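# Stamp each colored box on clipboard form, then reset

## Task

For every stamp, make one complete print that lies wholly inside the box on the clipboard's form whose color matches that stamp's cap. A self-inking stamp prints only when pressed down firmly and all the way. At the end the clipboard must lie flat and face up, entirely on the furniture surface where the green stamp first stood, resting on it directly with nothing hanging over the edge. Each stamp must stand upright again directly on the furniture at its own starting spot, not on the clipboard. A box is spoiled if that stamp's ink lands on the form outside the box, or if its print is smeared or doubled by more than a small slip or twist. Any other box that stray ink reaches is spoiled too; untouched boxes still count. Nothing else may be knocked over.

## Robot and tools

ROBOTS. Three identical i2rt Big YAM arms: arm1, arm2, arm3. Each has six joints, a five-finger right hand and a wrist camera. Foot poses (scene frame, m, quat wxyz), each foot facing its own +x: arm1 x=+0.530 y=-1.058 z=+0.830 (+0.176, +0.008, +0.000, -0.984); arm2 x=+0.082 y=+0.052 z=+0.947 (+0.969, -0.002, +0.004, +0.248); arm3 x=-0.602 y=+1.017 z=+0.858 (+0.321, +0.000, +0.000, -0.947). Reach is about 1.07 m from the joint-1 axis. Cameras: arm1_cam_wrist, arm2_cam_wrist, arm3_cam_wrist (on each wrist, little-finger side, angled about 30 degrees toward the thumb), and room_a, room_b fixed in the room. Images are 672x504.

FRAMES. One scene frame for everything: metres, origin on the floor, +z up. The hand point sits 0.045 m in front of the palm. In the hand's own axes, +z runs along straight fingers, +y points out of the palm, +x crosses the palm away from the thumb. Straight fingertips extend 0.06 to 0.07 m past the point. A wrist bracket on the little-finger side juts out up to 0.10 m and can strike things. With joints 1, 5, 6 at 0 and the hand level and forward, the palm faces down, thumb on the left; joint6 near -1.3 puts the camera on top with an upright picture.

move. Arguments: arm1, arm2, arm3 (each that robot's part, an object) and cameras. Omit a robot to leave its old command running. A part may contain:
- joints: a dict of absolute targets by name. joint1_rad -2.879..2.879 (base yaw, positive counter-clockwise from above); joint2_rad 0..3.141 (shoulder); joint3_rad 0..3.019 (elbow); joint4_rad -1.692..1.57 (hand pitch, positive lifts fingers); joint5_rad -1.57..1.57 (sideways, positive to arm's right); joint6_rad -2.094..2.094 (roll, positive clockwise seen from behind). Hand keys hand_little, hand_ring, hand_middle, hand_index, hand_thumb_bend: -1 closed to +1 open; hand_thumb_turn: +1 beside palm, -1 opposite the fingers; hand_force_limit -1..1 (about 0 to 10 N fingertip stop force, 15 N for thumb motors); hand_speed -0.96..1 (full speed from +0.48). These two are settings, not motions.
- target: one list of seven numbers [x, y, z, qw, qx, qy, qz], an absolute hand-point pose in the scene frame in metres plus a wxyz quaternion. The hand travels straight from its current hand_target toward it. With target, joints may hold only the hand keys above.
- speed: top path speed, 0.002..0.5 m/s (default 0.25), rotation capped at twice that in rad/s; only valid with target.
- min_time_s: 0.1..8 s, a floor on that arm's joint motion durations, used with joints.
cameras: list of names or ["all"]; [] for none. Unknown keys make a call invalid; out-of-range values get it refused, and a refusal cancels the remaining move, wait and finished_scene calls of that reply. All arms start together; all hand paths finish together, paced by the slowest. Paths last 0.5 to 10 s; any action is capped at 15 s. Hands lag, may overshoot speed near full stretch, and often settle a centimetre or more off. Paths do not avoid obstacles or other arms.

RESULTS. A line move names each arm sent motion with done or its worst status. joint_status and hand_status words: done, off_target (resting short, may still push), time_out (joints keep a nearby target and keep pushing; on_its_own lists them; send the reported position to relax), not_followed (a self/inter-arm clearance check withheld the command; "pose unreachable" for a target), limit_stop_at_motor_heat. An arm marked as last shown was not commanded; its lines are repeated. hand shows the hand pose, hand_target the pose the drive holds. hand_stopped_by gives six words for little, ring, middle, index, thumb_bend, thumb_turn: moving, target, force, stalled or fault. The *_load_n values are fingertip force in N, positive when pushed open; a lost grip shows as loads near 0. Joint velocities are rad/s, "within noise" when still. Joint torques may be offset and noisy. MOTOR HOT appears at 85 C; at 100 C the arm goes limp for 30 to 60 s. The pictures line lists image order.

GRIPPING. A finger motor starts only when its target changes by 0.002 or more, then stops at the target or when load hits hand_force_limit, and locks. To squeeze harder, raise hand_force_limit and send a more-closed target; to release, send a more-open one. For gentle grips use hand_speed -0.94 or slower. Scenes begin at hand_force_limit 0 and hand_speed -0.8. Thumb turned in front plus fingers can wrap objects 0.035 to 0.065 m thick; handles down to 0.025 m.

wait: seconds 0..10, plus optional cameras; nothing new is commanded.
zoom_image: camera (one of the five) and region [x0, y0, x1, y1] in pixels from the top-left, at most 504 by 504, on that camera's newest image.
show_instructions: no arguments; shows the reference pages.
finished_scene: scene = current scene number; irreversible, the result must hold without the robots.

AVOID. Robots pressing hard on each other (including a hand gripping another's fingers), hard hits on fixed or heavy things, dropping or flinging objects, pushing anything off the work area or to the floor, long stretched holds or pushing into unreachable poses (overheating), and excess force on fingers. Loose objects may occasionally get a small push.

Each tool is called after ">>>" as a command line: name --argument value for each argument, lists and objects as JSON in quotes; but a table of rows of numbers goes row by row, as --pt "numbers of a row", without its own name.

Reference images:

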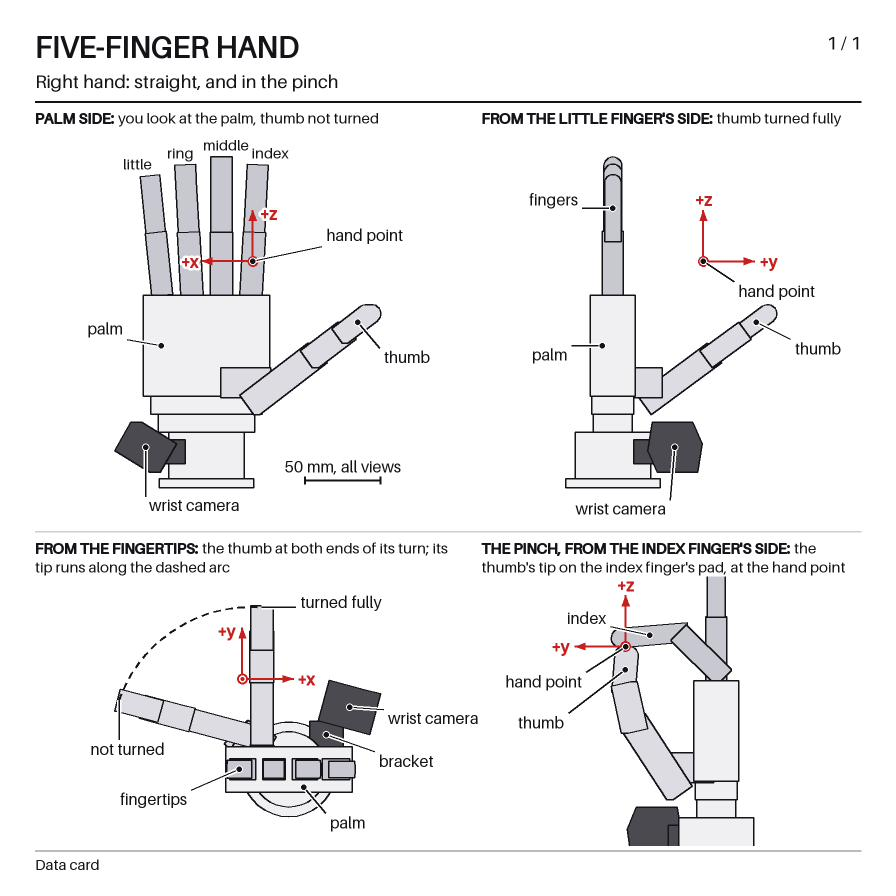

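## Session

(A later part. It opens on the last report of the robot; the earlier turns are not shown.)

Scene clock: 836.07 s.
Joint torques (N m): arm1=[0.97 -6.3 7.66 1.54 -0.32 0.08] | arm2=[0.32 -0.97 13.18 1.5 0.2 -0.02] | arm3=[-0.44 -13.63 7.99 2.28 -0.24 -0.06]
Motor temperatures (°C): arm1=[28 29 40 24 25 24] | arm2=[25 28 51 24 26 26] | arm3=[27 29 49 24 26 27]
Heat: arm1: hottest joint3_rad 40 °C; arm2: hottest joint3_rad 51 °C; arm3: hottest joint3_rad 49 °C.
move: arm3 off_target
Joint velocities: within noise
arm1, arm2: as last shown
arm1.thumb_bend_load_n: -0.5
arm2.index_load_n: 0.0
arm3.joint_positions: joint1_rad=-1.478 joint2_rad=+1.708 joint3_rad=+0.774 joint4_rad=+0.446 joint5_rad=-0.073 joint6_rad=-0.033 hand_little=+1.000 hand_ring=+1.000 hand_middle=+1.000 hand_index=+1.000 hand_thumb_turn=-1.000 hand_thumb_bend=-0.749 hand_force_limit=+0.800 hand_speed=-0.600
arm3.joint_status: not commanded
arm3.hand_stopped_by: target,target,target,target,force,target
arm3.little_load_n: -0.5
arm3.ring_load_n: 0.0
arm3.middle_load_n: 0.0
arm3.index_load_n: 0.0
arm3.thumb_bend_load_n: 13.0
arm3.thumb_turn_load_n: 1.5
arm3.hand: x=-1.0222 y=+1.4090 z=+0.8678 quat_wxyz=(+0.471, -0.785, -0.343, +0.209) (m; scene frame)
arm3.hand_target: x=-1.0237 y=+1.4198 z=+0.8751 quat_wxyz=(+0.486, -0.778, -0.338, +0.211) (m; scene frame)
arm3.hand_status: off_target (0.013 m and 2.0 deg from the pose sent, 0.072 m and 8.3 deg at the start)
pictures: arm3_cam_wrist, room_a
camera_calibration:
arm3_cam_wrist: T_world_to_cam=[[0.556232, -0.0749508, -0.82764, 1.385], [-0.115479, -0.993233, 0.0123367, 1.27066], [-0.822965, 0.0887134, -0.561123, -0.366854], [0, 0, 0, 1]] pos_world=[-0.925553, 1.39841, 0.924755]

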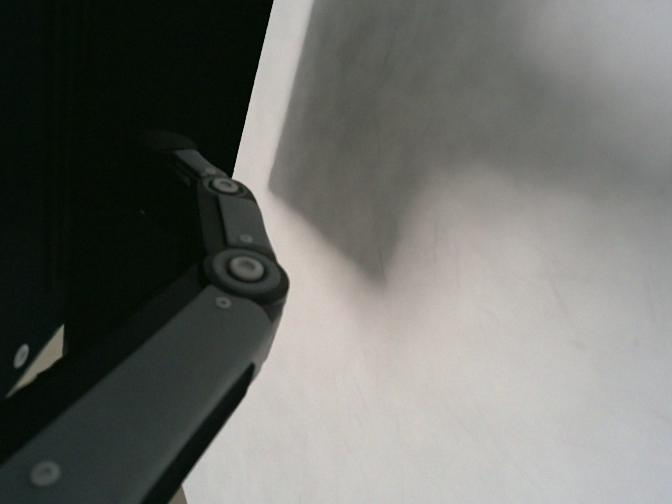

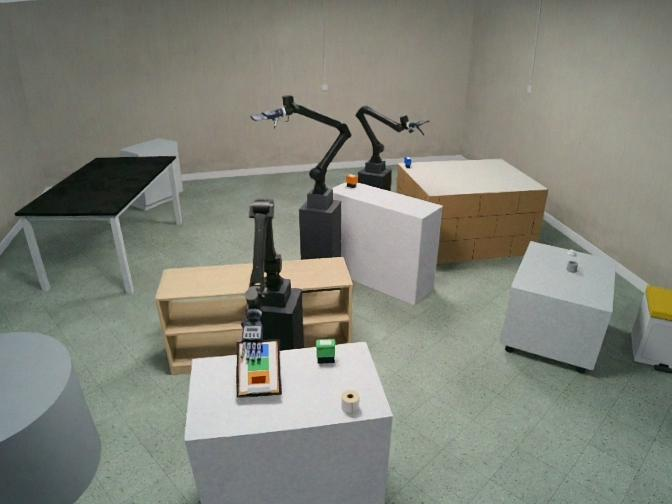

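>>> move --arm3 '{"target": [-1.022, 1.417, 0.845, 0.48596, -0.7777, -0.33815, 0.2113], "speed": 0.06}'

>>> move --arm3 '{"target": [-1.022, 1.417, 0.825, 0.48596, -0.7777, -0.33815, 0.2113], "speed": 0.06}' --cameras '["room_a", "arm3_cam_wrist"]'

>>> zoom_image --camera "room_a" --region '[210, 270, 370, 430]'

Scene clock: 838.30 s.
Joint torques (N m): arm1=[1.2 -6.36 7.65 1.5 -0.31 0.05] | arm2=[0.62 -0.73 13.2 1.76 0.23 -0.06] | arm3=[-0.32 -13.92 7.23 2.28 -0.2 -0.05]
Motor temperatures (°C): arm1=[28 29 40 24 25 24] | arm2=[25 28 51 24 26 26] | arm3=[27 29 48 24 26 27]
Heat: arm1: hottest joint3_rad 40 °C; arm2: hottest joint3_rad 51 °C; arm3: hottest joint3_rad 48 °C.
move: arm3 off_target
Joint velocities: within noise
arm1, arm2: as last shown
arm1.thumb_bend_load_n: 0.0
arm2.index_load_n: -0.5
arm3.joint_positions: joint1_rad=-1.478 joint2_rad=+1.781 joint3_rad=+0.754 joint4_rad=+0.540 joint5_rad=-0.073 joint6_rad=-0.034 hand_little=+1.000 hand_ring=+1.000 hand_middle=+1.000 hand_index=+1.000 hand_thumb_turn=-1.000 hand_thumb_bend=-0.749 hand_force_limit=+0.800 hand_speed=-0.600
arm3.joint_status: not commanded
arm3.hand_stopped_by: target,target,target,target,force,target
arm3.little_load_n: 0.0
arm3.ring_load_n: -0.5
arm3.middle_load_n: 0.0
arm3.index_load_n: 0.0
arm3.thumb_bend_load_n: 13.0
arm3.thumb_turn_load_n: 1.5
arm3.hand: x=-1.0203 y=+1.4070 z=+0.8388 quat_wxyz=(+0.472, -0.785, -0.343, +0.209) (m; scene frame)
arm3.hand_target: x=-1.0218 y=+1.4170 z=+0.8452 quat_wxyz=(+0.486, -0.778, -0.338, +0.211) (m; scene frame)
arm3.hand_status: off_target (0.012 m and 1.9 deg from the pose sent, 0.024 m and 2.0 deg at the start)
pictures: none

Scene clock: 839.40 s.
Joint torques (N m): arm1=[0.85 -5.95 7.77 1.55 -0.33 0.06] | arm2=[0.73 -0.79 13.11 1.78 0.23 0.02] | arm3=[-0.32 -13.57 6.63 2.14 -0.2 -0.05]
Motor temperatures (°C): arm1=[28 29 40 24 25 24] | arm2=[25 28 51 24 26 26] | arm3=[27 29 48 24 26 27]
Heat: arm1: hottest joint3_rad 40 °C; arm2: hottest joint3_rad 51 °C; arm3: hottest joint3_rad 48 °C.
move: arm3 done
Joint velocities: within noise
arm1, arm2: as last shown
arm1.ring_load_n: -0.5
arm2.index_load_n: 0.0
arm3.joint_positions: joint1_rad=-1.478 joint2_rad=+1.830 joint3_rad=+0.754 joint4_rad=+0.604 joint5_rad=-0.073 joint6_rad=-0.034 hand_little=+1.000 hand_ring=+1.000 hand_middle=+1.000 hand_index=+1.000 hand_thumb_turn=-1.000 hand_thumb_bend=-0.749 hand_force_limit=+0.800 hand_speed=-0.600
arm3.joint_status: not commanded
arm3.hand_stopped_by: target,target,target,target,force,target
arm3.little_load_n: 0.0
arm3.ring_load_n: 0.0
arm3.middle_load_n: 0.0
arm3.index_load_n: 0.0
arm3.thumb_bend_load_n: 8.5
arm3.thumb_turn_load_n: 1.0
arm3.hand: x=-1.0228 y=+1.4097 z=+0.8253 quat_wxyz=(+0.478, -0.781, -0.342, +0.211) (m; scene frame)
arm3.hand_target: x=-1.0219 y=+1.4170 z=+0.8253 quat_wxyz=(+0.486, -0.778, -0.338, +0.211) (m; scene frame)
arm3.hand_status: done (0.007 m and 1.1 deg from the pose sent, 0.017 m and 1.9 deg at the start)
pictures: arm3_cam_wrist, room_a
camera_calibration:
arm3_cam_wrist: T_world_to_cam=[[0.546941, -0.0639485, -0.834726, 1.33107], [-0.115071, -0.993357, 0.000702693, 1.28204], [-0.829225, 0.0956686, -0.550666, -0.416039], [0, 0, 0, 1]] pos_world=[-0.925481, 1.39844, 0.881079]

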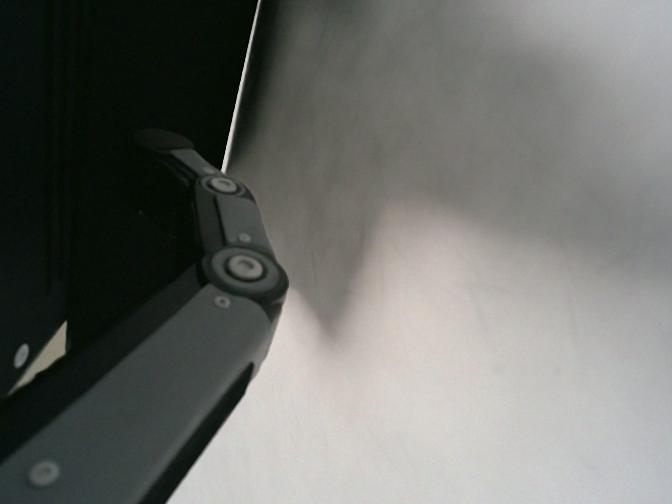

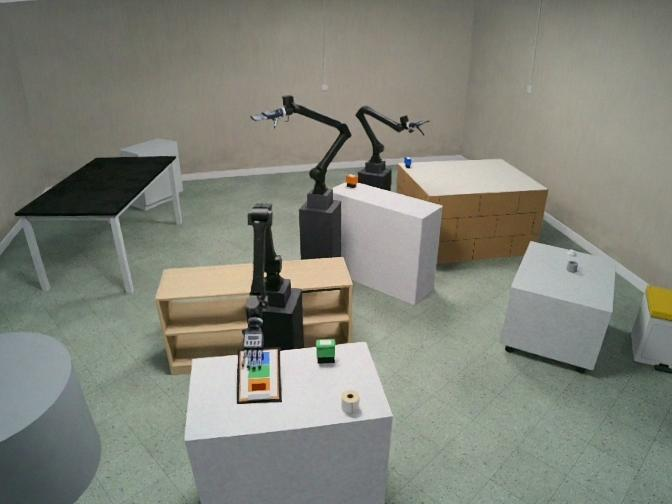

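Scaled by 3.150 from the camera's 672x504 image, which has a finer 960x720 frame.

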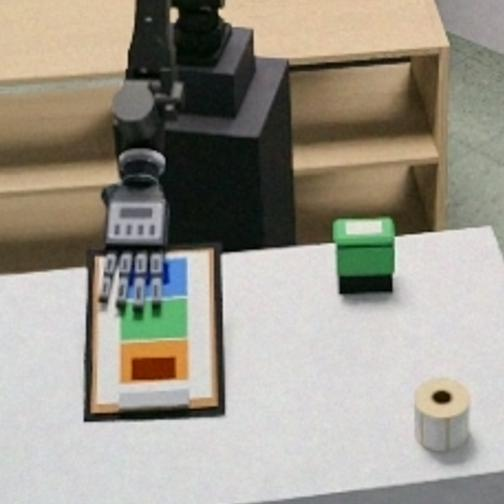

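>>> move --arm3 '{"target": [-1.016, 1.412, 0.798, 0.526, -0.7512, -0.32663, 0.22871], "speed": 0.05}' --cameras '["room_a", "arm3_cam_wrist"]'

>>> zoom_image --camera "room_a" --region '[210, 270, 370, 430]'

Scene clock: 843.60 s.
Joint torques (N m): arm1=[0.97 -6.01 7.57 1.68 -0.33 0.05] | arm2=[0.56 -0.67 13.07 1.46 0.23 -0.02] | arm3=[-0.44 -13.68 4.97 2.19 -0.23 0.01]
Motor temperatures (°C): arm1=[28 29 40 24 25 24] | arm2=[25 28 52 24 26 26] | arm3=[27 29 47 24 26 27]
Heat: arm1: hottest joint3_rad 40 °C; arm2: hottest joint3_rad 52 °C; arm3: hottest joint3_rad 47 °C.
move: arm3 done
Joint velocities: within noise
arm1, arm2: as last shown
arm1.ring_load_n: 0.0
arm1.index_load_n: -0.5
arm2.index_load_n: -0.5
arm3.joint_positions: joint1_rad=-1.482 joint2_rad=+1.953 joint3_rad=+0.693 joint4_rad=+0.895 joint5_rad=-0.081 joint6_rad=-0.034 hand_little=+1.000 hand_ring=+1.000 hand_middle=+1.000 hand_index=+1.000 hand_thumb_turn=-1.000 hand_thumb_bend=-0.749 hand_force_limit=+0.800 hand_speed=-0.600
arm3.joint_status: not commanded
arm3.hand_stopped_by: target,target,target,target,force,target
arm3.little_load_n: 0.0
arm3.ring_load_n: -0.5
arm3.middle_load_n: 0.0
arm3.index_load_n: 0.0
arm3.thumb_bend_load_n: 8.0
arm3.thumb_turn_load_n: 1.0
arm3.hand: x=-1.0186 y=+1.4064 z=+0.7988 quat_wxyz=(+0.520, -0.753, -0.333, +0.228) (m; scene frame)
arm3.hand_target: x=-1.0159 y=+1.4120 z=+0.7981 quat_wxyz=(+0.526, -0.751, -0.327, +0.229) (m; scene frame)
arm3.hand_status: done (0.006 m and 1.0 deg from the pose sent, 0.028 m and 7.0 deg at the start)
pictures: arm3_cam_wrist, room_a
camera_calibration:
arm3_cam_wrist: T_world_to_cam=[[0.482543, 0.00356556, -0.875865, 1.17866], [-0.114492, -0.991155, -0.0671121, 1.33096], [-0.868357, 0.132664, -0.477866, -0.576944], [0, 0, 0, 1]] pos_world=[-0.917362, 1.39152, 0.845967]

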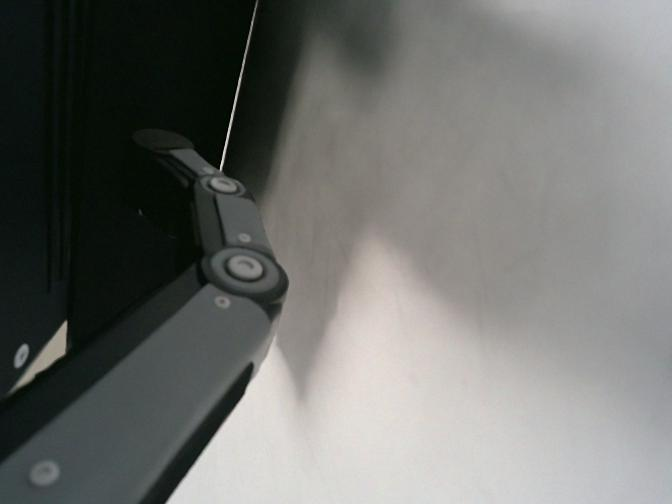

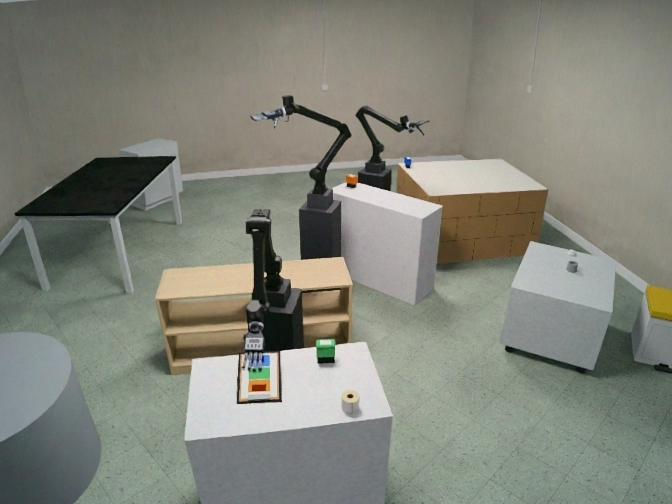

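Scaled by 3.150 from the camera's 672x504 image, which has a finer 960x720 frame.

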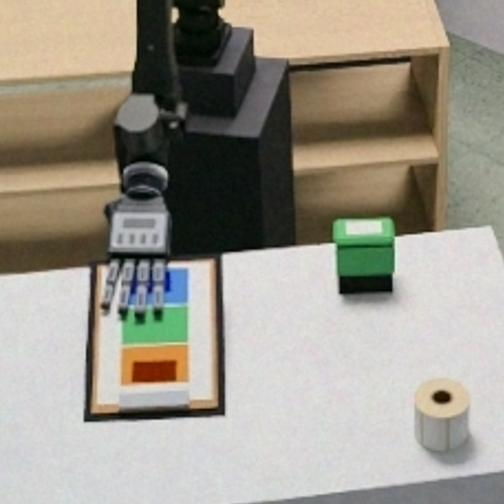

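>>> move --arm3 '{"joints": {"hand_thumb_bend": 1.0, "hand_speed": -0.75}}' --cameras '["room_a"]'

>>> zoom_image --camera "room_a" --region '[210, 270, 370, 430]'

Scene clock: 851.17 s.
Joint torques (N m): arm1=[1.03 -6.42 7.61 1.51 -0.34 0.06] | arm2=[0.85 -0.91 13.15 1.61 0.21 -0.05] | arm3=[-0.38 -13.63 4.67 0.9 -0.17 0.01]
Motor temperatures (°C): arm1=[28 29 40 24 25 24] | arm2=[25 28 53 24 26 26] | arm3=[27 29 46 24 26 27]
Heat: arm1: hottest joint3_rad 40 °C; arm2: hottest joint3_rad 53 °C; arm3: hottest joint3_rad 46 °C.
move: arm3 done
Joint velocities: within noise
arm1: as last shown
arm1.index_load_n: 0.0
arm2.joint_positions: joint1_rad=+0.876 joint2_rad=+0.809 joint3_rad=+1.273 joint4_rad=-0.492 joint5_rad=-0.004 joint6_rad=-0.096 hand_little=+1.000 hand_ring=+1.000 hand_middle=+1.000 hand_index=+1.000 hand_thumb_turn=+1.000 hand_thumb_bend=+1.000 hand_force_limit=+0.700 hand_speed=-0.600
arm2.joint_status: not commanded
arm2.hand_stopped_by: target,target,target,target,target,target
arm2.little_load_n: 0.0
arm2.ring_load_n: 0.0
arm2.middle_load_n: -0.5
arm2.index_load_n: -0.5
arm2.thumb_bend_load_n: 0.0
arm2.thumb_turn_load_n: -0.5
arm2.hand: x=+0.1407 y=+0.4694 z=+1.4959 quat_wxyz=(-0.688, +0.719, -0.035, +0.097) (m; scene frame)
arm2.hand_target: x=+0.1351 y=+0.4626 z=+1.5287 quat_wxyz=(-0.706, +0.701, -0.028, +0.099) (m; scene frame)
arm2.hand_status: not commanded
arm3.joint_positions: joint1_rad=-1.482 joint2_rad=+1.951 joint3_rad=+0.698 joint4_rad=+0.932 joint5_rad=-0.082 joint6_rad=-0.034 hand_little=+1.000 hand_ring=+1.000 hand_middle=+1.000 hand_index=+1.000 hand_thumb_turn=-1.000 hand_thumb_bend=+0.998 hand_force_limit=+0.800 hand_speed=-0.750
arm3.joint_status: all done
arm3.hand_stopped_by: target,target,target,target,target,target
arm3.little_load_n: -0.5
arm3.ring_load_n: -0.5
arm3.middle_load_n: 0.0
arm3.index_load_n: 0.0
arm3.thumb_bend_load_n: -3.0
arm3.thumb_turn_load_n: -0.5
arm3.hand: x=-1.0239 y=+1.4122 z=+0.8095 quat_wxyz=(+0.536, -0.741, -0.329, +0.234) (m; scene frame)
arm3.hand_target: x=-1.0160 y=+1.4119 z=+0.7981 quat_wxyz=(+0.526, -0.751, -0.327, +0.229) (m; scene frame)
arm3.hand_status: not commanded
pictures: room_a

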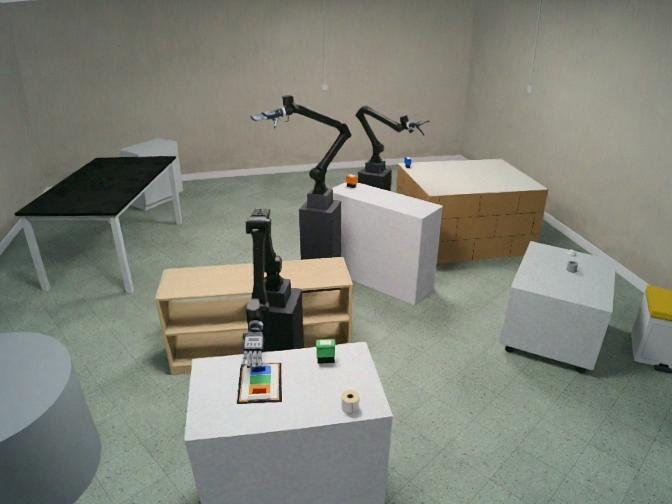

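Scaled by 3.150 from the camera's 672x504 image, which has a finer 960x720 frame.

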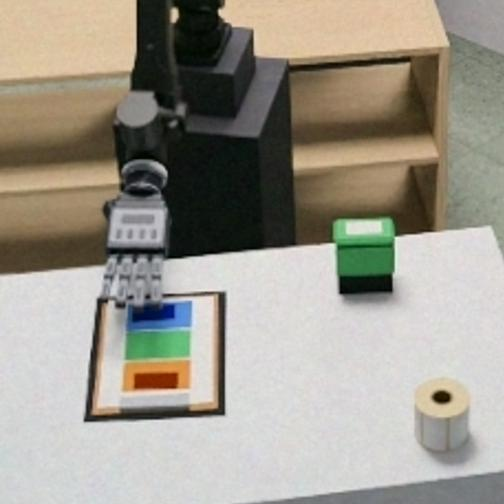

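>>> move --arm3 '{"target": [-0.942, 1.343, 0.83, 0.526, -0.7512, -0.32663, 0.22871], "speed": 0.15}'

>>> move --arm3 '{"target": [-0.942, 1.343, 1.00, 0.526, -0.7512, -0.32663, 0.22871], "speed": 0.2, "joints": {"hand_thumb_turn": 1.0}}' --cameras '["room_a"]'

>>> zoom_image --camera "room_a" --region '[210, 270, 370, 430]'

Scene clock: 853.47 s.
Joint torques (N m): arm1=[1.03 -5.89 7.64 1.52 -0.32 0.04] | arm2=[0.38 -1.2 13.14 1.63 0.21 -0.02] | arm3=[-0.44 -12.16 3.85 1.72 -0.21 -0.08]
Motor temperatures (°C): arm1=[28 29 40 24 25 24] | arm2=[25 27 53 24 26 26] | arm3=[27 29 46 24 26 27]
Heat: arm1: hottest joint3_rad 40 °C; arm2: hottest joint3_rad 53 °C; arm3: hottest joint3_rad 46 °C.
move: arm3 done
Joint velocities: within noise
arm1, arm2: as last shown
arm1.thumb_turn_load_n: -0.5
arm2.middle_load_n: 0.0
arm2.index_load_n: 0.0
arm2.thumb_turn_load_n: 0.0
arm3.joint_positions: joint1_rad=-1.510 joint2_rad=+1.757 joint3_rad=+0.410 joint4_rad=+0.972 joint5_rad=-0.108 joint6_rad=-0.034 hand_little=+1.000 hand_ring=+1.000 hand_middle=+1.000 hand_index=+1.000 hand_thumb_turn=-1.000 hand_thumb_bend=+0.998 hand_force_limit=+0.800 hand_speed=-0.750
arm3.joint_status: not commanded
arm3.hand_stopped_by: target,target,target,target,target,target
arm3.little_load_n: 0.0
arm3.ring_load_n: 0.0
arm3.middle_load_n: -0.5
arm3.index_load_n: 0.0
arm3.thumb_bend_load_n: 0.0
arm3.thumb_turn_load_n: 0.5
arm3.hand: x=-0.9444 y=+1.3375 z=+0.8219 quat_wxyz=(+0.515, -0.757, -0.330, +0.230) (m; scene frame)
arm3.hand_target: x=-0.9421 y=+1.3430 z=+0.8299 quat_wxyz=(+0.526, -0.751, -0.327, +0.229) (m; scene frame)
arm3.hand_status: done (0.010 m and 1.5 deg from the pose sent, 0.109 m and 1.7 deg at the start)
pictures: none

Scene clock: 858.07 s.
Joint torques (N m): arm1=[1.2 -6.01 7.65 1.59 -0.32 0.03] | arm2=[0.38 -0.44 13.14 1.42 0.24 -0.06] | arm3=[-0.38 -7.12 12.74 1.01 -0.19 -0.07]
Motor temperatures (°C): arm1=[28 29 40 24 25 24] | arm2=[25 27 54 24 26 26] | arm3=[27 29 46 24 26 27]
Heat: arm1: hottest joint3_rad 40 °C; arm2: hottest joint3_rad 54 °C; arm3: hottest joint3_rad 46 °C.
move: arm3 off_target
Joint velocities: within noise
arm1, arm2: as last shown
arm1.thumb_turn_load_n: 0.0
arm3.joint_positions: joint1_rad=-1.511 joint2_rad=+1.136 joint3_rad=+0.508 joint4_rad=+0.243 joint5_rad=-0.109 joint6_rad=-0.034 hand_little=+1.000 hand_ring=+1.000 hand_middle=+1.000 hand_index=+1.000 hand_thumb_turn=+1.000 hand_thumb_bend=+0.998 hand_force_limit=+0.800 hand_speed=-0.750
arm3.joint_status: all done
arm3.hand_stopped_by: target,target,target,target,target,target
arm3.little_load_n: 0.0
arm3.ring_load_n: 0.0
arm3.middle_load_n: 0.0
arm3.index_load_n: -0.5
arm3.thumb_bend_load_n: 0.5
arm3.thumb_turn_load_n: 0.0
arm3.hand: x=-0.9363 y=+1.3283 z=+0.9798 quat_wxyz=(+0.511, -0.760, -0.331, +0.229) (m; scene frame)
arm3.hand_target: x=-0.9414 y=+1.3423 z=+1.0002 quat_wxyz=(+0.526, -0.751, -0.327, +0.229) (m; scene frame)
arm3.hand_status: off_target (0.026 m and 2.1 deg from the pose sent, 0.178 m and 1.5 deg at the start)
pictures: room_a

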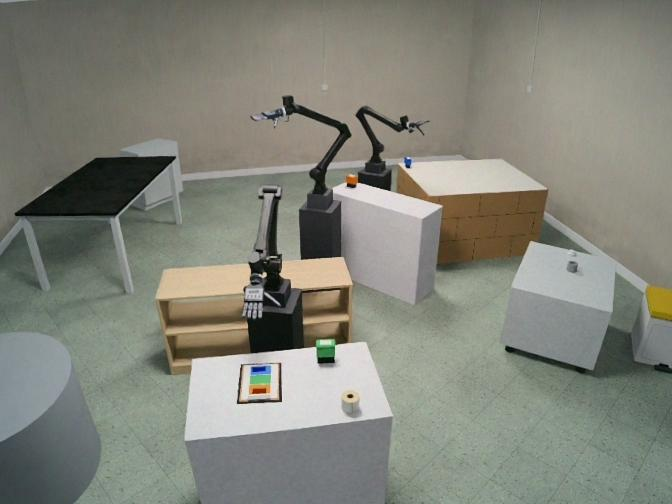

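Scaled by 3.150 from the camera's 672x504 image, which has a finer 960x720 frame.

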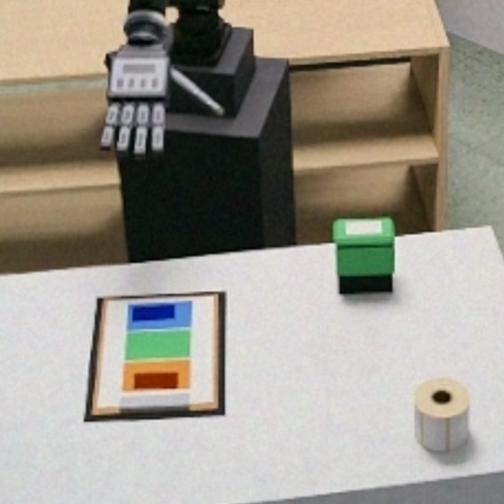

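>>> move --arm3 '{"joints": {"joint1_rad": -1.087, "joint2_rad": 1.40, "joint3_rad": 1.50, "joint4_rad": -1.05, "joint5_rad": 0.0, "joint6_rad": -1.23}, "min_time_s": 2}'

>>> move --arm3 '{"target": [-1.12, 1.31, 1.20, -0.2797, 0.3523, 0.8930, 0.0151], "speed": 0.2}' --cameras '["arm3_cam_wrist"]'

Scene clock: 863.73 s.
Joint torques (N m): arm1=[0.79 -6.12 7.62 1.47 -0.32 0.03] | arm2=[-0.09 -1.08 13.24 1.42 0.19 -0.03] | arm3=[1.08 -10.7 14.43 0.5 0.05 -0.11]
Motor temperatures (°C): arm1=[28 29 40 24 25 24] | arm2=[25 27 55 24 26 26] | arm3=[27 29 47 24 26 27]
Heat: arm1: hottest joint3_rad 40 °C; arm2: hottest joint3_rad 55 °C; arm3: hottest joint3_rad 47 °C.
move: arm3 done
Joint velocities: within noise
arm1.joint_positions: joint1_rad=-0.062 joint2_rad=+0.964 joint3_rad=+0.631 joint4_rad=+0.789 joint5_rad=+0.503 joint6_rad=-0.086 hand_little=+1.000 hand_ring=+1.000 hand_middle=+1.000 hand_index=+1.000 hand_thumb_turn=-1.000 hand_thumb_bend=+1.000 hand_force_limit=+0.800 hand_speed=-0.500
arm1.joint_status: not commanded
arm1.hand_stopped_by: target,target,target,target,target,target
arm1.little_load_n: 0.0
arm1.ring_load_n: 0.0
arm1.middle_load_n: 0.0
arm1.index_load_n: 0.0
arm1.thumb_bend_load_n: 0.0
arm1.thumb_turn_load_n: 0.0
arm1.hand: x=+0.0421 y=-1.1284 z=+1.2337 quat_wxyz=(+0.619, -0.466, -0.311, +0.551) (m; scene frame)
arm1.hand_target: x=+0.0464 y=-1.1331 z=+1.2341 quat_wxyz=(+0.618, -0.462, -0.317, +0.551) (m; scene frame)
arm1.hand_status: not commanded
arm2: as last shown
arm2.thumb_turn_load_n: -0.5
arm3.joint_positions: joint1_rad=-1.094 joint2_rad=+1.382 joint3_rad=+1.453 joint4_rad=-1.042 joint5_rad=-0.002 joint6_rad=-1.216 hand_little=+1.000 hand_ring=+1.000 hand_middle=+1.000 hand_index=+1.000 hand_thumb_turn=+1.000 hand_thumb_bend=+0.998 hand_force_limit=+0.800 hand_speed=-0.750
arm3.joint_status: all done
arm3.hand_stopped_by: target,target,target,target,target,target
arm3.little_load_n: 0.0
arm3.ring_load_n: 0.0
arm3.middle_load_n: 0.0
arm3.index_load_n: 0.0
arm3.thumb_bend_load_n: 0.0
arm3.thumb_turn_load_n: 0.0
arm3.hand: x=-1.0421 y=+1.2751 z=+1.1507 quat_wxyz=(+0.295, -0.370, -0.881, -0.011) (m; scene frame)
arm3.hand_target: x=-1.0541 y=+1.2781 z=+1.1643 quat_wxyz=(+0.305, -0.360, -0.882, -0.014) (m; scene frame)
arm3.hand_status: not commanded
pictures: none

Scene clock: 865.13 s.
Joint torques (N m): arm1=[0.97 -6.18 7.69 1.46 -0.34 0.04] | arm2=[0.5 -0.73 13.11 1.58 0.26 -0.02] | arm3=[1.03 -14.27 14.13 0.38 -0.05 -0.14]
Motor temperatures (°C): arm1=[28 29 40 24 25 24] | arm2=[25 27 55 24 26 26] | arm3=[27 29 47 24 26 27]
Heat: arm1: hottest joint3_rad 40 °C; arm2: hottest joint3_rad 55 °C; arm3: hottest joint3_rad 47 °C.
move: arm3 off_target
Joint velocities: within noise
arm1, arm2: as last shown
arm3.joint_positions: joint1_rad=-1.094 joint2_rad=+1.626 joint3_rad=+1.841 joint4_rad=-1.235 joint5_rad=-0.002 joint6_rad=-1.240 hand_little=+1.000 hand_ring=+1.000 hand_middle=+1.000 hand_index=+1.000 hand_thumb_turn=+1.000 hand_thumb_bend=+0.998 hand_force_limit=+0.800 hand_speed=-0.750
arm3.joint_status: not commanded
arm3.hand_stopped_by: target,target,target,target,target,target
arm3.little_load_n: 0.0
arm3.ring_load_n: 0.0
arm3.middle_load_n: 0.0
arm3.index_load_n: -0.5
arm3.thumb_bend_load_n: 0.0
arm3.thumb_turn_load_n: 0.0
arm3.hand: x=-1.1084 y=+1.3077 z=+1.1900 quat_wxyz=(+0.272, -0.362, -0.892, -0.014) (m; scene frame)
arm3.hand_target: x=-1.1195 y=+1.3097 z=+1.1998 quat_wxyz=(+0.280, -0.352, -0.893, -0.015) (m; scene frame)
arm3.hand_status: off_target (0.015 m and 1.5 deg from the pose sent, 0.099 m and 3.0 deg at the start)
pictures: arm3_cam_wrist
camera_calibration:
arm3_cam_wrist: T_world_to_cam=[[0.433323, 0.901125, 0.0143208, -0.722531], [0.901217, -0.433368, 0.0000363508, 1.56555], [0.00623893, 0.0128904, -0.999897, 1.29238], [0, 0, 0, 1]] pos_world=[-1.10588, 1.31289, 1.30254]

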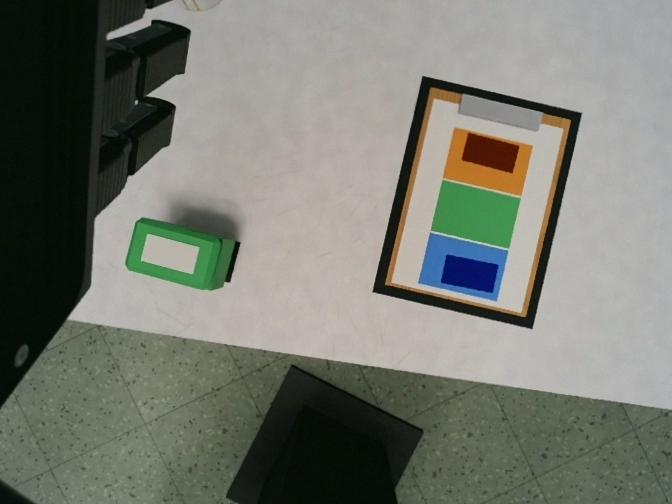

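>>> zoom_image --camera "arm3_cam_wrist" --region '[110, 190, 260, 310]'

>>> zoom_image --camera "arm3_cam_wrist" --region '[360, 60, 600, 340]'

>>> move --arm3 '{"joints": {"joint6_rad": 0.0}, "min_time_s": 1.5}' --cameras '["arm3_cam_wrist"]'

Scaled by 3.360 from the camera's 672x504 image, which has a finer 960x720 frame.

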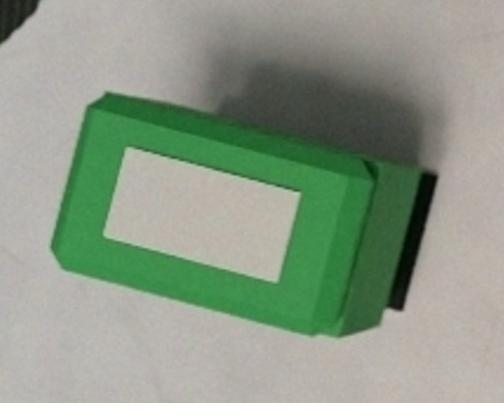

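Scaled by 1.800 from the camera's 672x504 image, which has a finer 960x720 frame.

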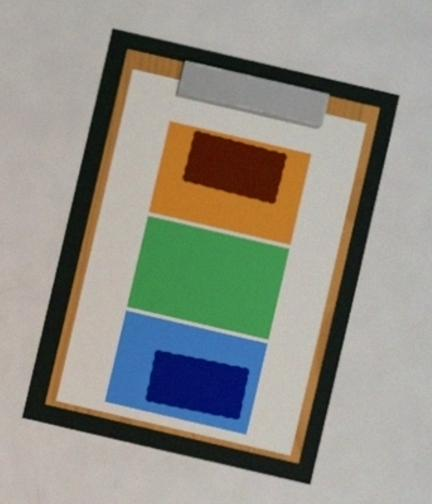

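Scene clock: 874.47 s.
Joint torques (N m): arm1=[0.91 -5.95 7.51 1.51 -0.33 0.03] | arm2=[0.62 -0.97 13.05 1.43 0.19 -0.03] | arm3=[1.03 -14.21 14.12 0.42 -0.07 0.12]
Motor temperatures (°C): arm1=[28 29 40 24 25 24] | arm2=[25 27 55 24 26 26] | arm3=[27 29 47 23 26 27]
Heat: arm1: hottest joint3_rad 40 °C; arm2: hottest joint3_rad 55 °C; arm3: hottest joint3_rad 47 °C.
move: arm3 done
Joint velocities: within noise
arm1, arm2: as last shown
arm2.index_load_n: -0.5
arm2.thumb_turn_load_n: 0.0
arm3.joint_positions: joint1_rad=-1.094 joint2_rad=+1.626 joint3_rad=+1.841 joint4_rad=-1.235 joint5_rad=-0.002 joint6_rad=-0.014 hand_little=+1.000 hand_ring=+1.000 hand_middle=+1.000 hand_index=+1.000 hand_thumb_turn=+1.000 hand_thumb_bend=+0.998 hand_force_limit=+0.800 hand_speed=-0.750
arm3.joint_status: all done
arm3.hand_stopped_by: target,target,target,target,target,target
arm3.little_load_n: 0.0
arm3.ring_load_n: 0.0
arm3.middle_load_n: 0.0
arm3.index_load_n: 0.0
arm3.thumb_bend_load_n: 0.0
arm3.thumb_turn_load_n: 0.0
arm3.hand: x=-1.1320 y=+1.2338 z=+1.1839 quat_wxyz=(+0.230, -0.809, -0.521, +0.145) (m; scene frame)
arm3.hand_target: x=-1.1432 y=+1.2343 z=+1.1935 quat_wxyz=(+0.236, -0.809, -0.517, +0.152) (m; scene frame)
arm3.hand_status: not commanded
pictures: arm3_cam_wrist
camera_calibration:
arm3_cam_wrist: T_world_to_cam=[[0.878076, -0.0390045, -0.47693, 1.59924], [0.121585, -0.945778, 0.301199, 0.947855], [-0.462818, -0.322463, -0.825722, 0.963985], [0, 0, 0, 1]] pos_world=[-1.07335, 1.26969, 1.27321]

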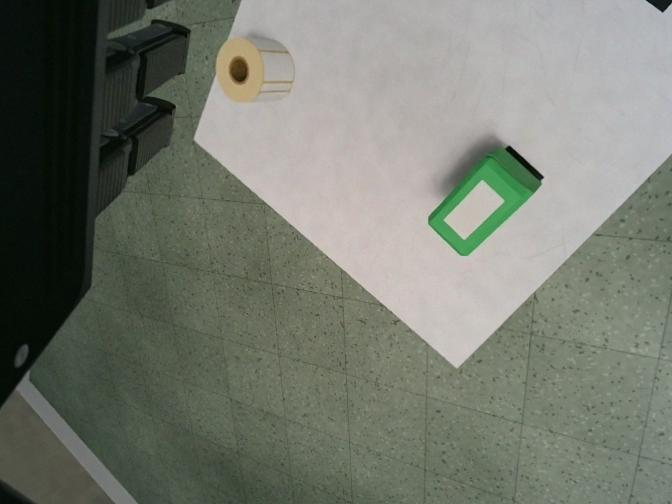

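>>> move --arm3 '{"target": [-1.172, 1.146, 1.02, 0.0, 0.9078, 0.4195, 0.0], "speed": 0.2, "joints": {"hand_thumb_turn": -1, "hand_thumb_bend": 1.0}}' --cameras '["room_a", "arm3_cam_wrist"]'

Scene clock: 884.83 s.
Joint torques (N m): arm1=[1.55 -5.83 7.6 1.54 -0.32 0.06] | arm2=[0.62 -0.67 13.11 1.48 0.26 -0.04] | arm3=[1.14 -19.14 12.98 -0.47 -0.16 0.11]
Motor temperatures (°C): arm1=[28 29 40 24 25 24] | arm2=[25 27 56 24 26 26] | arm3=[27 29 47 23 26 27]
Heat: arm1: hottest joint3_rad 40 °C; arm2: hottest joint3_rad 56 °C; arm3: hottest joint3_rad 47 °C.
move: arm3 off_target
Joint velocities: within noise
arm1, arm2: as last shown
arm2.index_load_n: 0.0
arm3.joint_positions: joint1_rad=-0.972 joint2_rad=+1.991 joint3_rad=+1.929 joint4_rad=-1.525 joint5_rad=+0.002 joint6_rad=+0.382 hand_little=+1.000 hand_ring=+1.000 hand_middle=+1.000 hand_index=+1.000 hand_thumb_turn=-1.000 hand_thumb_bend=+0.998 hand_force_limit=+0.800 hand_speed=-0.750
arm3.joint_status: all done
arm3.hand_stopped_by: target,target,target,target,target,target
arm3.little_load_n: 0.0
arm3.ring_load_n: 0.0
arm3.middle_load_n: 0.0
arm3.index_load_n: 0.0
arm3.thumb_bend_load_n: 0.0
arm3.thumb_turn_load_n: 0.0
arm3.hand: x=-1.1594 y=+1.1479 z=+1.0151 quat_wxyz=(-0.005, -0.907, -0.422, -0.007) (m; scene frame)
arm3.hand_target: x=-1.1716 y=+1.1460 z=+1.0200 quat_wxyz=(+0.000, -0.908, -0.419, +0.000) (m; scene frame)
arm3.hand_status: off_target (0.014 m and 1.0 deg from the pose sent, 0.190 m and 35.3 deg at the start)
pictures: arm3_cam_wrist, room_a
camera_calibration:
arm3_cam_wrist: T_world_to_cam=[[0.932532, -0.359411, 0.0347614, 1.45106], [-0.323865, -0.789948, 0.520667, 0.00273226], [-0.159674, -0.496796, -0.853052, 1.36364], [0, 0, 0, 1]] pos_world=[-1.13454, 1.20114, 1.11139]

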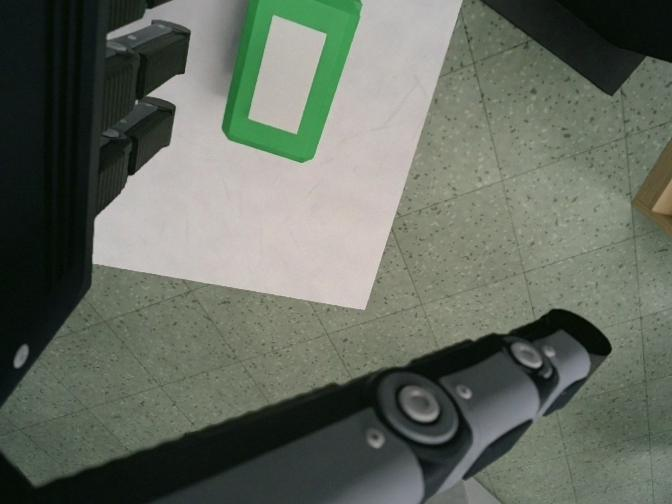

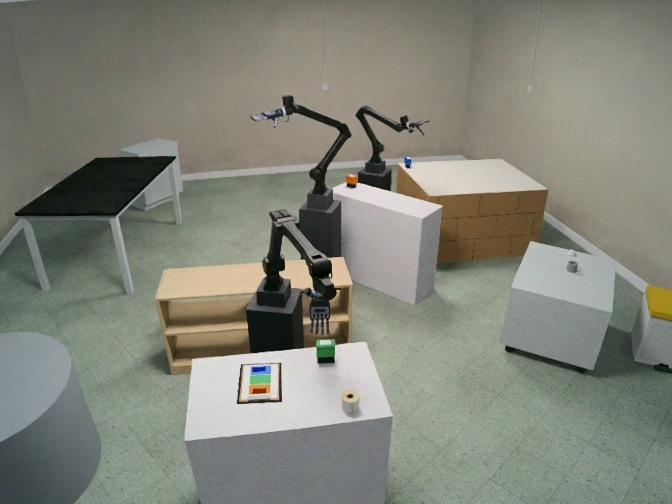

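>>> move --arm3 '{"target": [-1.177, 1.1425, 0.93, 0.0, 0.9078, 0.4195, 0.0], "speed": 0.12}'

Scene clock: 887.20 s.
Joint torques (N m): arm1=[1.38 -6.3 7.75 1.57 -0.32 0.08] | arm2=[0.03 -1.14 13.11 1.66 0.21 0] | arm3=[1.67 -19.96 9.21 0.16 -0.16 0.11]
Motor temperatures (°C): arm1=[28 29 40 24 25 24] | arm2=[25 27 56 24 26 26] | arm3=[27 29 47 23 26 27]
Heat: arm1: hottest joint3_rad 40 °C; arm2: hottest joint3_rad 56 °C; arm3: hottest joint3_rad 47 °C.
move: arm3 off_target
Joint velocities: within noise
arm1, arm2: as last shown
arm2.thumb_turn_load_n: -0.5
arm3.joint_positions: joint1_rad=-0.967 joint2_rad=+2.039 joint3_rad=+1.811 joint4_rad=-1.334 joint5_rad=+0.002 joint6_rad=+0.389 hand_little=+1.000 hand_ring=+1.000 hand_middle=+1.000 hand_index=+1.000 hand_thumb_turn=-1.000 hand_thumb_bend=+0.998 hand_force_limit=+0.800 hand_speed=-0.750
arm3.joint_status: not commanded
arm3.hand_stopped_by: target,target,target,target,target,target
arm3.little_load_n: 0.0
arm3.ring_load_n: 0.0
arm3.middle_load_n: 0.0
arm3.index_load_n: 0.0
arm3.thumb_bend_load_n: 0.0
arm3.thumb_turn_load_n: 0.0
arm3.hand: x=-1.1723 y=+1.1488 z=+0.9406 quat_wxyz=(+0.004, -0.907, -0.421, +0.002) (m; scene frame)
arm3.hand_target: x=-1.1768 y=+1.1424 z=+0.9301 quat_wxyz=(+0.000, -0.908, -0.419, +0.000) (m; scene frame)
arm3.hand_status: off_target (0.013 m and 0.5 deg from the pose sent, 0.087 m and 1.0 deg at the start)
pictures: none

>>> move --arm3 '{"target": [-1.171, 1.138, 0.875, 0.0, 0.9078, 0.4195, 0.0], "speed": 0.1}' --cameras '["room_a"]'

>>> zoom_image --camera "room_a" --region '[280, 300, 380, 400]'

Scene clock: 888.90 s.
Joint torques (N m): arm1=[1.08 -6.42 7.75 1.52 -0.33 0.07] | arm2=[0.21 -0.91 13.03 1.68 0.24 -0.04] | arm3=[1.44 -19.43 8.69 0.17 -0.15 0.11]
Motor temperatures (°C): arm1=[28 28 40 24 25 24] | arm2=[25 27 56 24 26 26] | arm3=[27 29 47 23 26 27]
Heat: arm1: hottest joint3_rad 40 °C; arm2: hottest joint3_rad 56 °C; arm3: hottest joint3_rad 47 °C.
move: arm3 off_target
Joint velocities: within noise
arm1: as last shown
arm1.ring_load_n: -0.5
arm2.joint_positions: joint1_rad=+0.876 joint2_rad=+0.809 joint3_rad=+1.273 joint4_rad=-0.492 joint5_rad=-0.004 joint6_rad=-0.096 hand_little=+1.000 hand_ring=+1.000 hand_middle=+1.000 hand_index=+1.000 hand_thumb_turn=+1.000 hand_thumb_bend=+1.000 hand_force_limit=+0.700 hand_speed=-0.600
arm2.joint_status: not commanded
arm2.hand_stopped_by: target,target,target,target,target,target
arm2.little_load_n: 0.0
arm2.ring_load_n: 0.0
arm2.middle_load_n: 0.0
arm2.index_load_n: 0.0
arm2.thumb_bend_load_n: 0.0
arm2.thumb_turn_load_n: 0.0
arm2.hand: x=+0.1407 y=+0.4694 z=+1.4959 quat_wxyz=(-0.688, +0.719, -0.035, +0.097) (m; scene frame)
arm2.hand_target: x=+0.1351 y=+0.4626 z=+1.5287 quat_wxyz=(-0.706, +0.701, -0.028, +0.099) (m; scene frame)
arm2.hand_status: not commanded
arm3.joint_positions: joint1_rad=-0.963 joint2_rad=+2.066 joint3_rad=+1.708 joint4_rad=-1.202 joint5_rad=+0.002 joint6_rad=+0.393 hand_little=+1.000 hand_ring=+1.000 hand_middle=+1.000 hand_index=+1.000 hand_thumb_turn=-1.000 hand_thumb_bend=+0.998 hand_force_limit=+0.800 hand_speed=-0.750
arm3.joint_status: not commanded
arm3.hand_stopped_by: target,target,target,target,target,target
arm3.little_load_n: 0.0
arm3.ring_load_n: 0.0
arm3.middle_load_n: 0.0
arm3.index_load_n: 0.0
arm3.thumb_bend_load_n: 0.0
arm3.thumb_turn_load_n: 0.0
arm3.hand: x=-1.1679 y=+1.1448 z=+0.8870 quat_wxyz=(+0.005, -0.907, -0.421, +0.003) (m; scene frame)
arm3.hand_target: x=-1.1707 y=+1.1381 z=+0.8751 quat_wxyz=(+0.000, -0.908, -0.419, +0.000) (m; scene frame)
arm3.hand_status: off_target (0.014 m and 0.7 deg from the pose sent, 0.066 m and 0.5 deg at the start)
pictures: room_a

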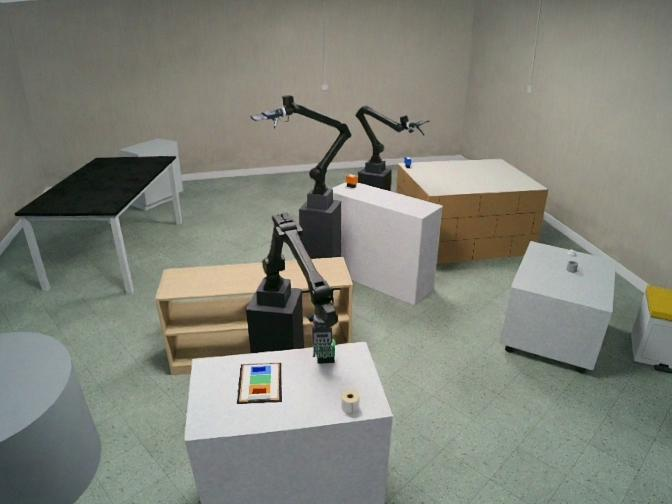

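Scaled by 5.040 from the camera's 672x504 image, which has a finer 960x720 frame.

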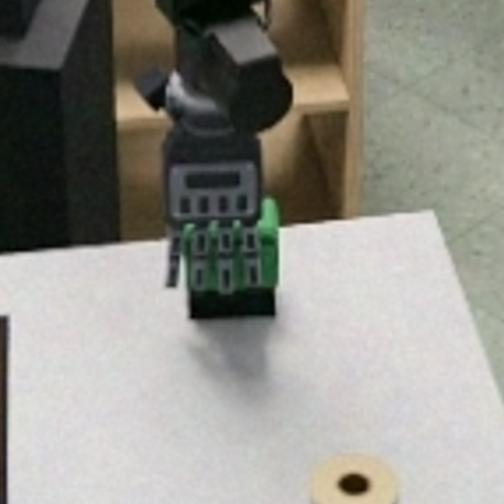

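>>> move --arm3 '{"target": [-1.170, 1.138, 0.833, 0.0, 0.9078, 0.4195, 0.0], "speed": 0.08}'

>>> move --arm3 '{"joints": {"hand_thumb_bend": -0.35, "hand_speed": -0.85, "hand_force_limit": 0.35}}' --cameras '["room_a", "arm3_cam_wrist"]'

>>> zoom_image --camera "room_a" --region '[280, 300, 380, 400]'

Scene clock: 891.07 s.
Joint torques (N m): arm1=[1.2 -6.01 7.58 1.57 -0.31 0.04] | arm2=[0.44 -1.03 13.01 1.55 0.25 -0.01] | arm3=[1.38 -19.25 8.54 0.16 -0.14 0.11]
Motor temperatures (°C): arm1=[28 28 40 24 25 24] | arm2=[25 27 57 24 26 26] | arm3=[27 29 47 23 26 27]
Heat: arm1: hottest joint3_rad 40 °C; arm2: hottest joint3_rad 57 °C; arm3: hottest joint3_rad 47 °C.
move: arm3 off_target
Joint velocities: within noise
arm1, arm2: as last shown
arm1.ring_load_n: 0.0
arm2.thumb_turn_load_n: -0.5
arm3.joint_positions: joint1_rad=-0.963 joint2_rad=+2.108 joint3_rad=+1.664 joint4_rad=-1.113 joint5_rad=+0.002 joint6_rad=+0.393 hand_little=+1.000 hand_ring=+1.000 hand_middle=+1.000 hand_index=+1.000 hand_thumb_turn=-1.000 hand_thumb_bend=+0.998 hand_force_limit=+0.800 hand_speed=-0.750
arm3.joint_status: not commanded
arm3.hand_stopped_by: target,target,target,target,target,target
arm3.little_load_n: 0.0
arm3.ring_load_n: 0.0
arm3.middle_load_n: 0.0
arm3.index_load_n: 0.0
arm3.thumb_bend_load_n: 0.0
arm3.thumb_turn_load_n: 0.0
arm3.hand: x=-1.1682 y=+1.1449 z=+0.8460 quat_wxyz=(+0.005, -0.907, -0.421, +0.004) (m; scene frame)
arm3.hand_target: x=-1.1697 y=+1.1381 z=+0.8332 quat_wxyz=(+0.000, -0.908, -0.419, +0.000) (m; scene frame)
arm3.hand_status: off_target (0.015 m and 0.8 deg from the pose sent, 0.054 m and 0.7 deg at the start)
pictures: none

Scene clock: 896.70 s.
Joint torques (N m): arm1=[0.97 -6.07 7.6 1.5 -0.32 0.06] | arm2=[0.09 -0.5 13.08 1.54 0.21 -0.05] | arm3=[1.32 -19.31 8.46 0.14 -0.11 0.11]
Motor temperatures (°C): arm1=[28 28 40 24 25 24] | arm2=[25 27 57 24 26 26] | arm3=[27 29 46 23 26 27]
Heat: arm1: hottest joint3_rad 40 °C; arm2: hottest joint3_rad 57 °C; arm3: hottest joint3_rad 46 °C.
move: arm3 off_target
Joint velocities: within noise
arm1, arm2: as last shown
arm2.middle_load_n: -0.5
arm2.thumb_turn_load_n: 0.0
arm3.joint_positions: joint1_rad=-0.963 joint2_rad=+2.108 joint3_rad=+1.664 joint4_rad=-1.113 joint5_rad=+0.002 joint6_rad=+0.393 hand_little=+1.000 hand_ring=+1.000 hand_middle=+1.000 hand_index=+1.000 hand_thumb_turn=-1.000 hand_thumb_bend=+0.304 hand_force_limit=+0.350 hand_speed=-0.850
arm3.joint_status: hand_thumb_bend off_target (ended at +0.304, target -0.350); the others done
arm3.hand_stopped_by: target,target,target,target,force,target
arm3.little_load_n: 0.0
arm3.ring_load_n: 0.5
arm3.middle_load_n: 0.0
arm3.index_load_n: 0.0
arm3.thumb_bend_load_n: 10.5
arm3.thumb_turn_load_n: -1.0
arm3.hand: x=-1.1683 y=+1.1445 z=+0.8461 quat_wxyz=(+0.005, -0.907, -0.421, +0.005) (m; scene frame)
arm3.hand_target: x=-1.1697 y=+1.1380 z=+0.8332 quat_wxyz=(+0.000, -0.908, -0.420, +0.000) (m; scene frame)
arm3.hand_status: not commanded
pictures: arm3_cam_wrist, room_a
camera_calibration:
arm3_cam_wrist: T_world_to_cam=[[0.932268, -0.361733, 0.00507887, 1.4914], [-0.310796, -0.793651, 0.522995, 0.102687], [-0.185154, -0.48915, -0.85232, 1.17709], [0, 0, 0, 1]] pos_world=[-1.14052, 1.19676, 0.941981]

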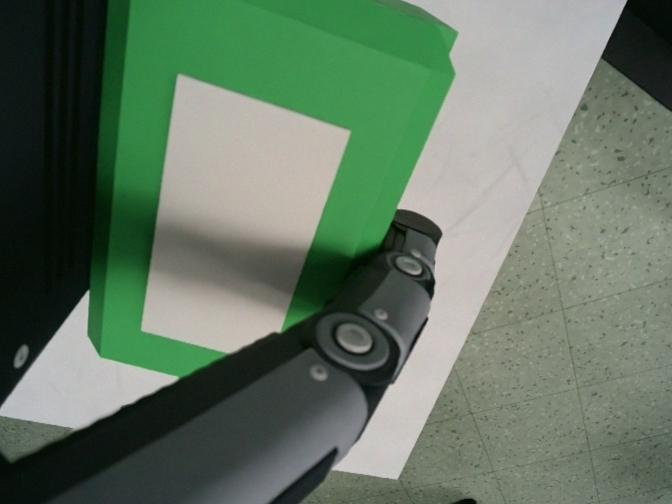

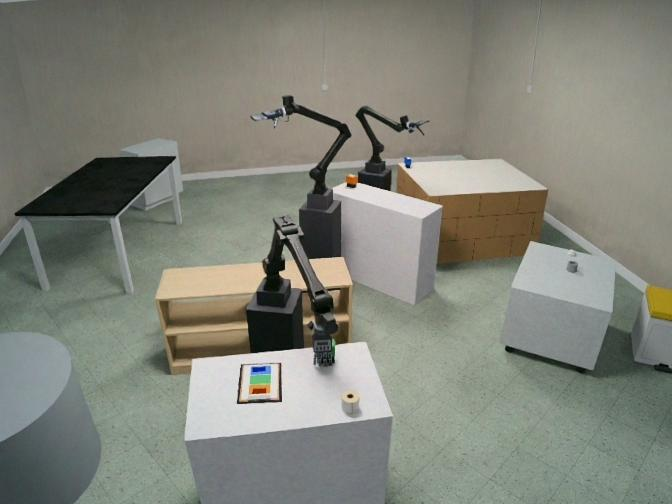

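Scaled by 5.040 from the camera's 672x504 image, which has a finer 960x720 frame.

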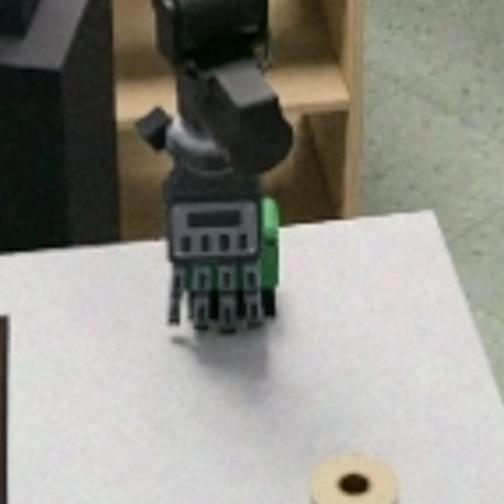

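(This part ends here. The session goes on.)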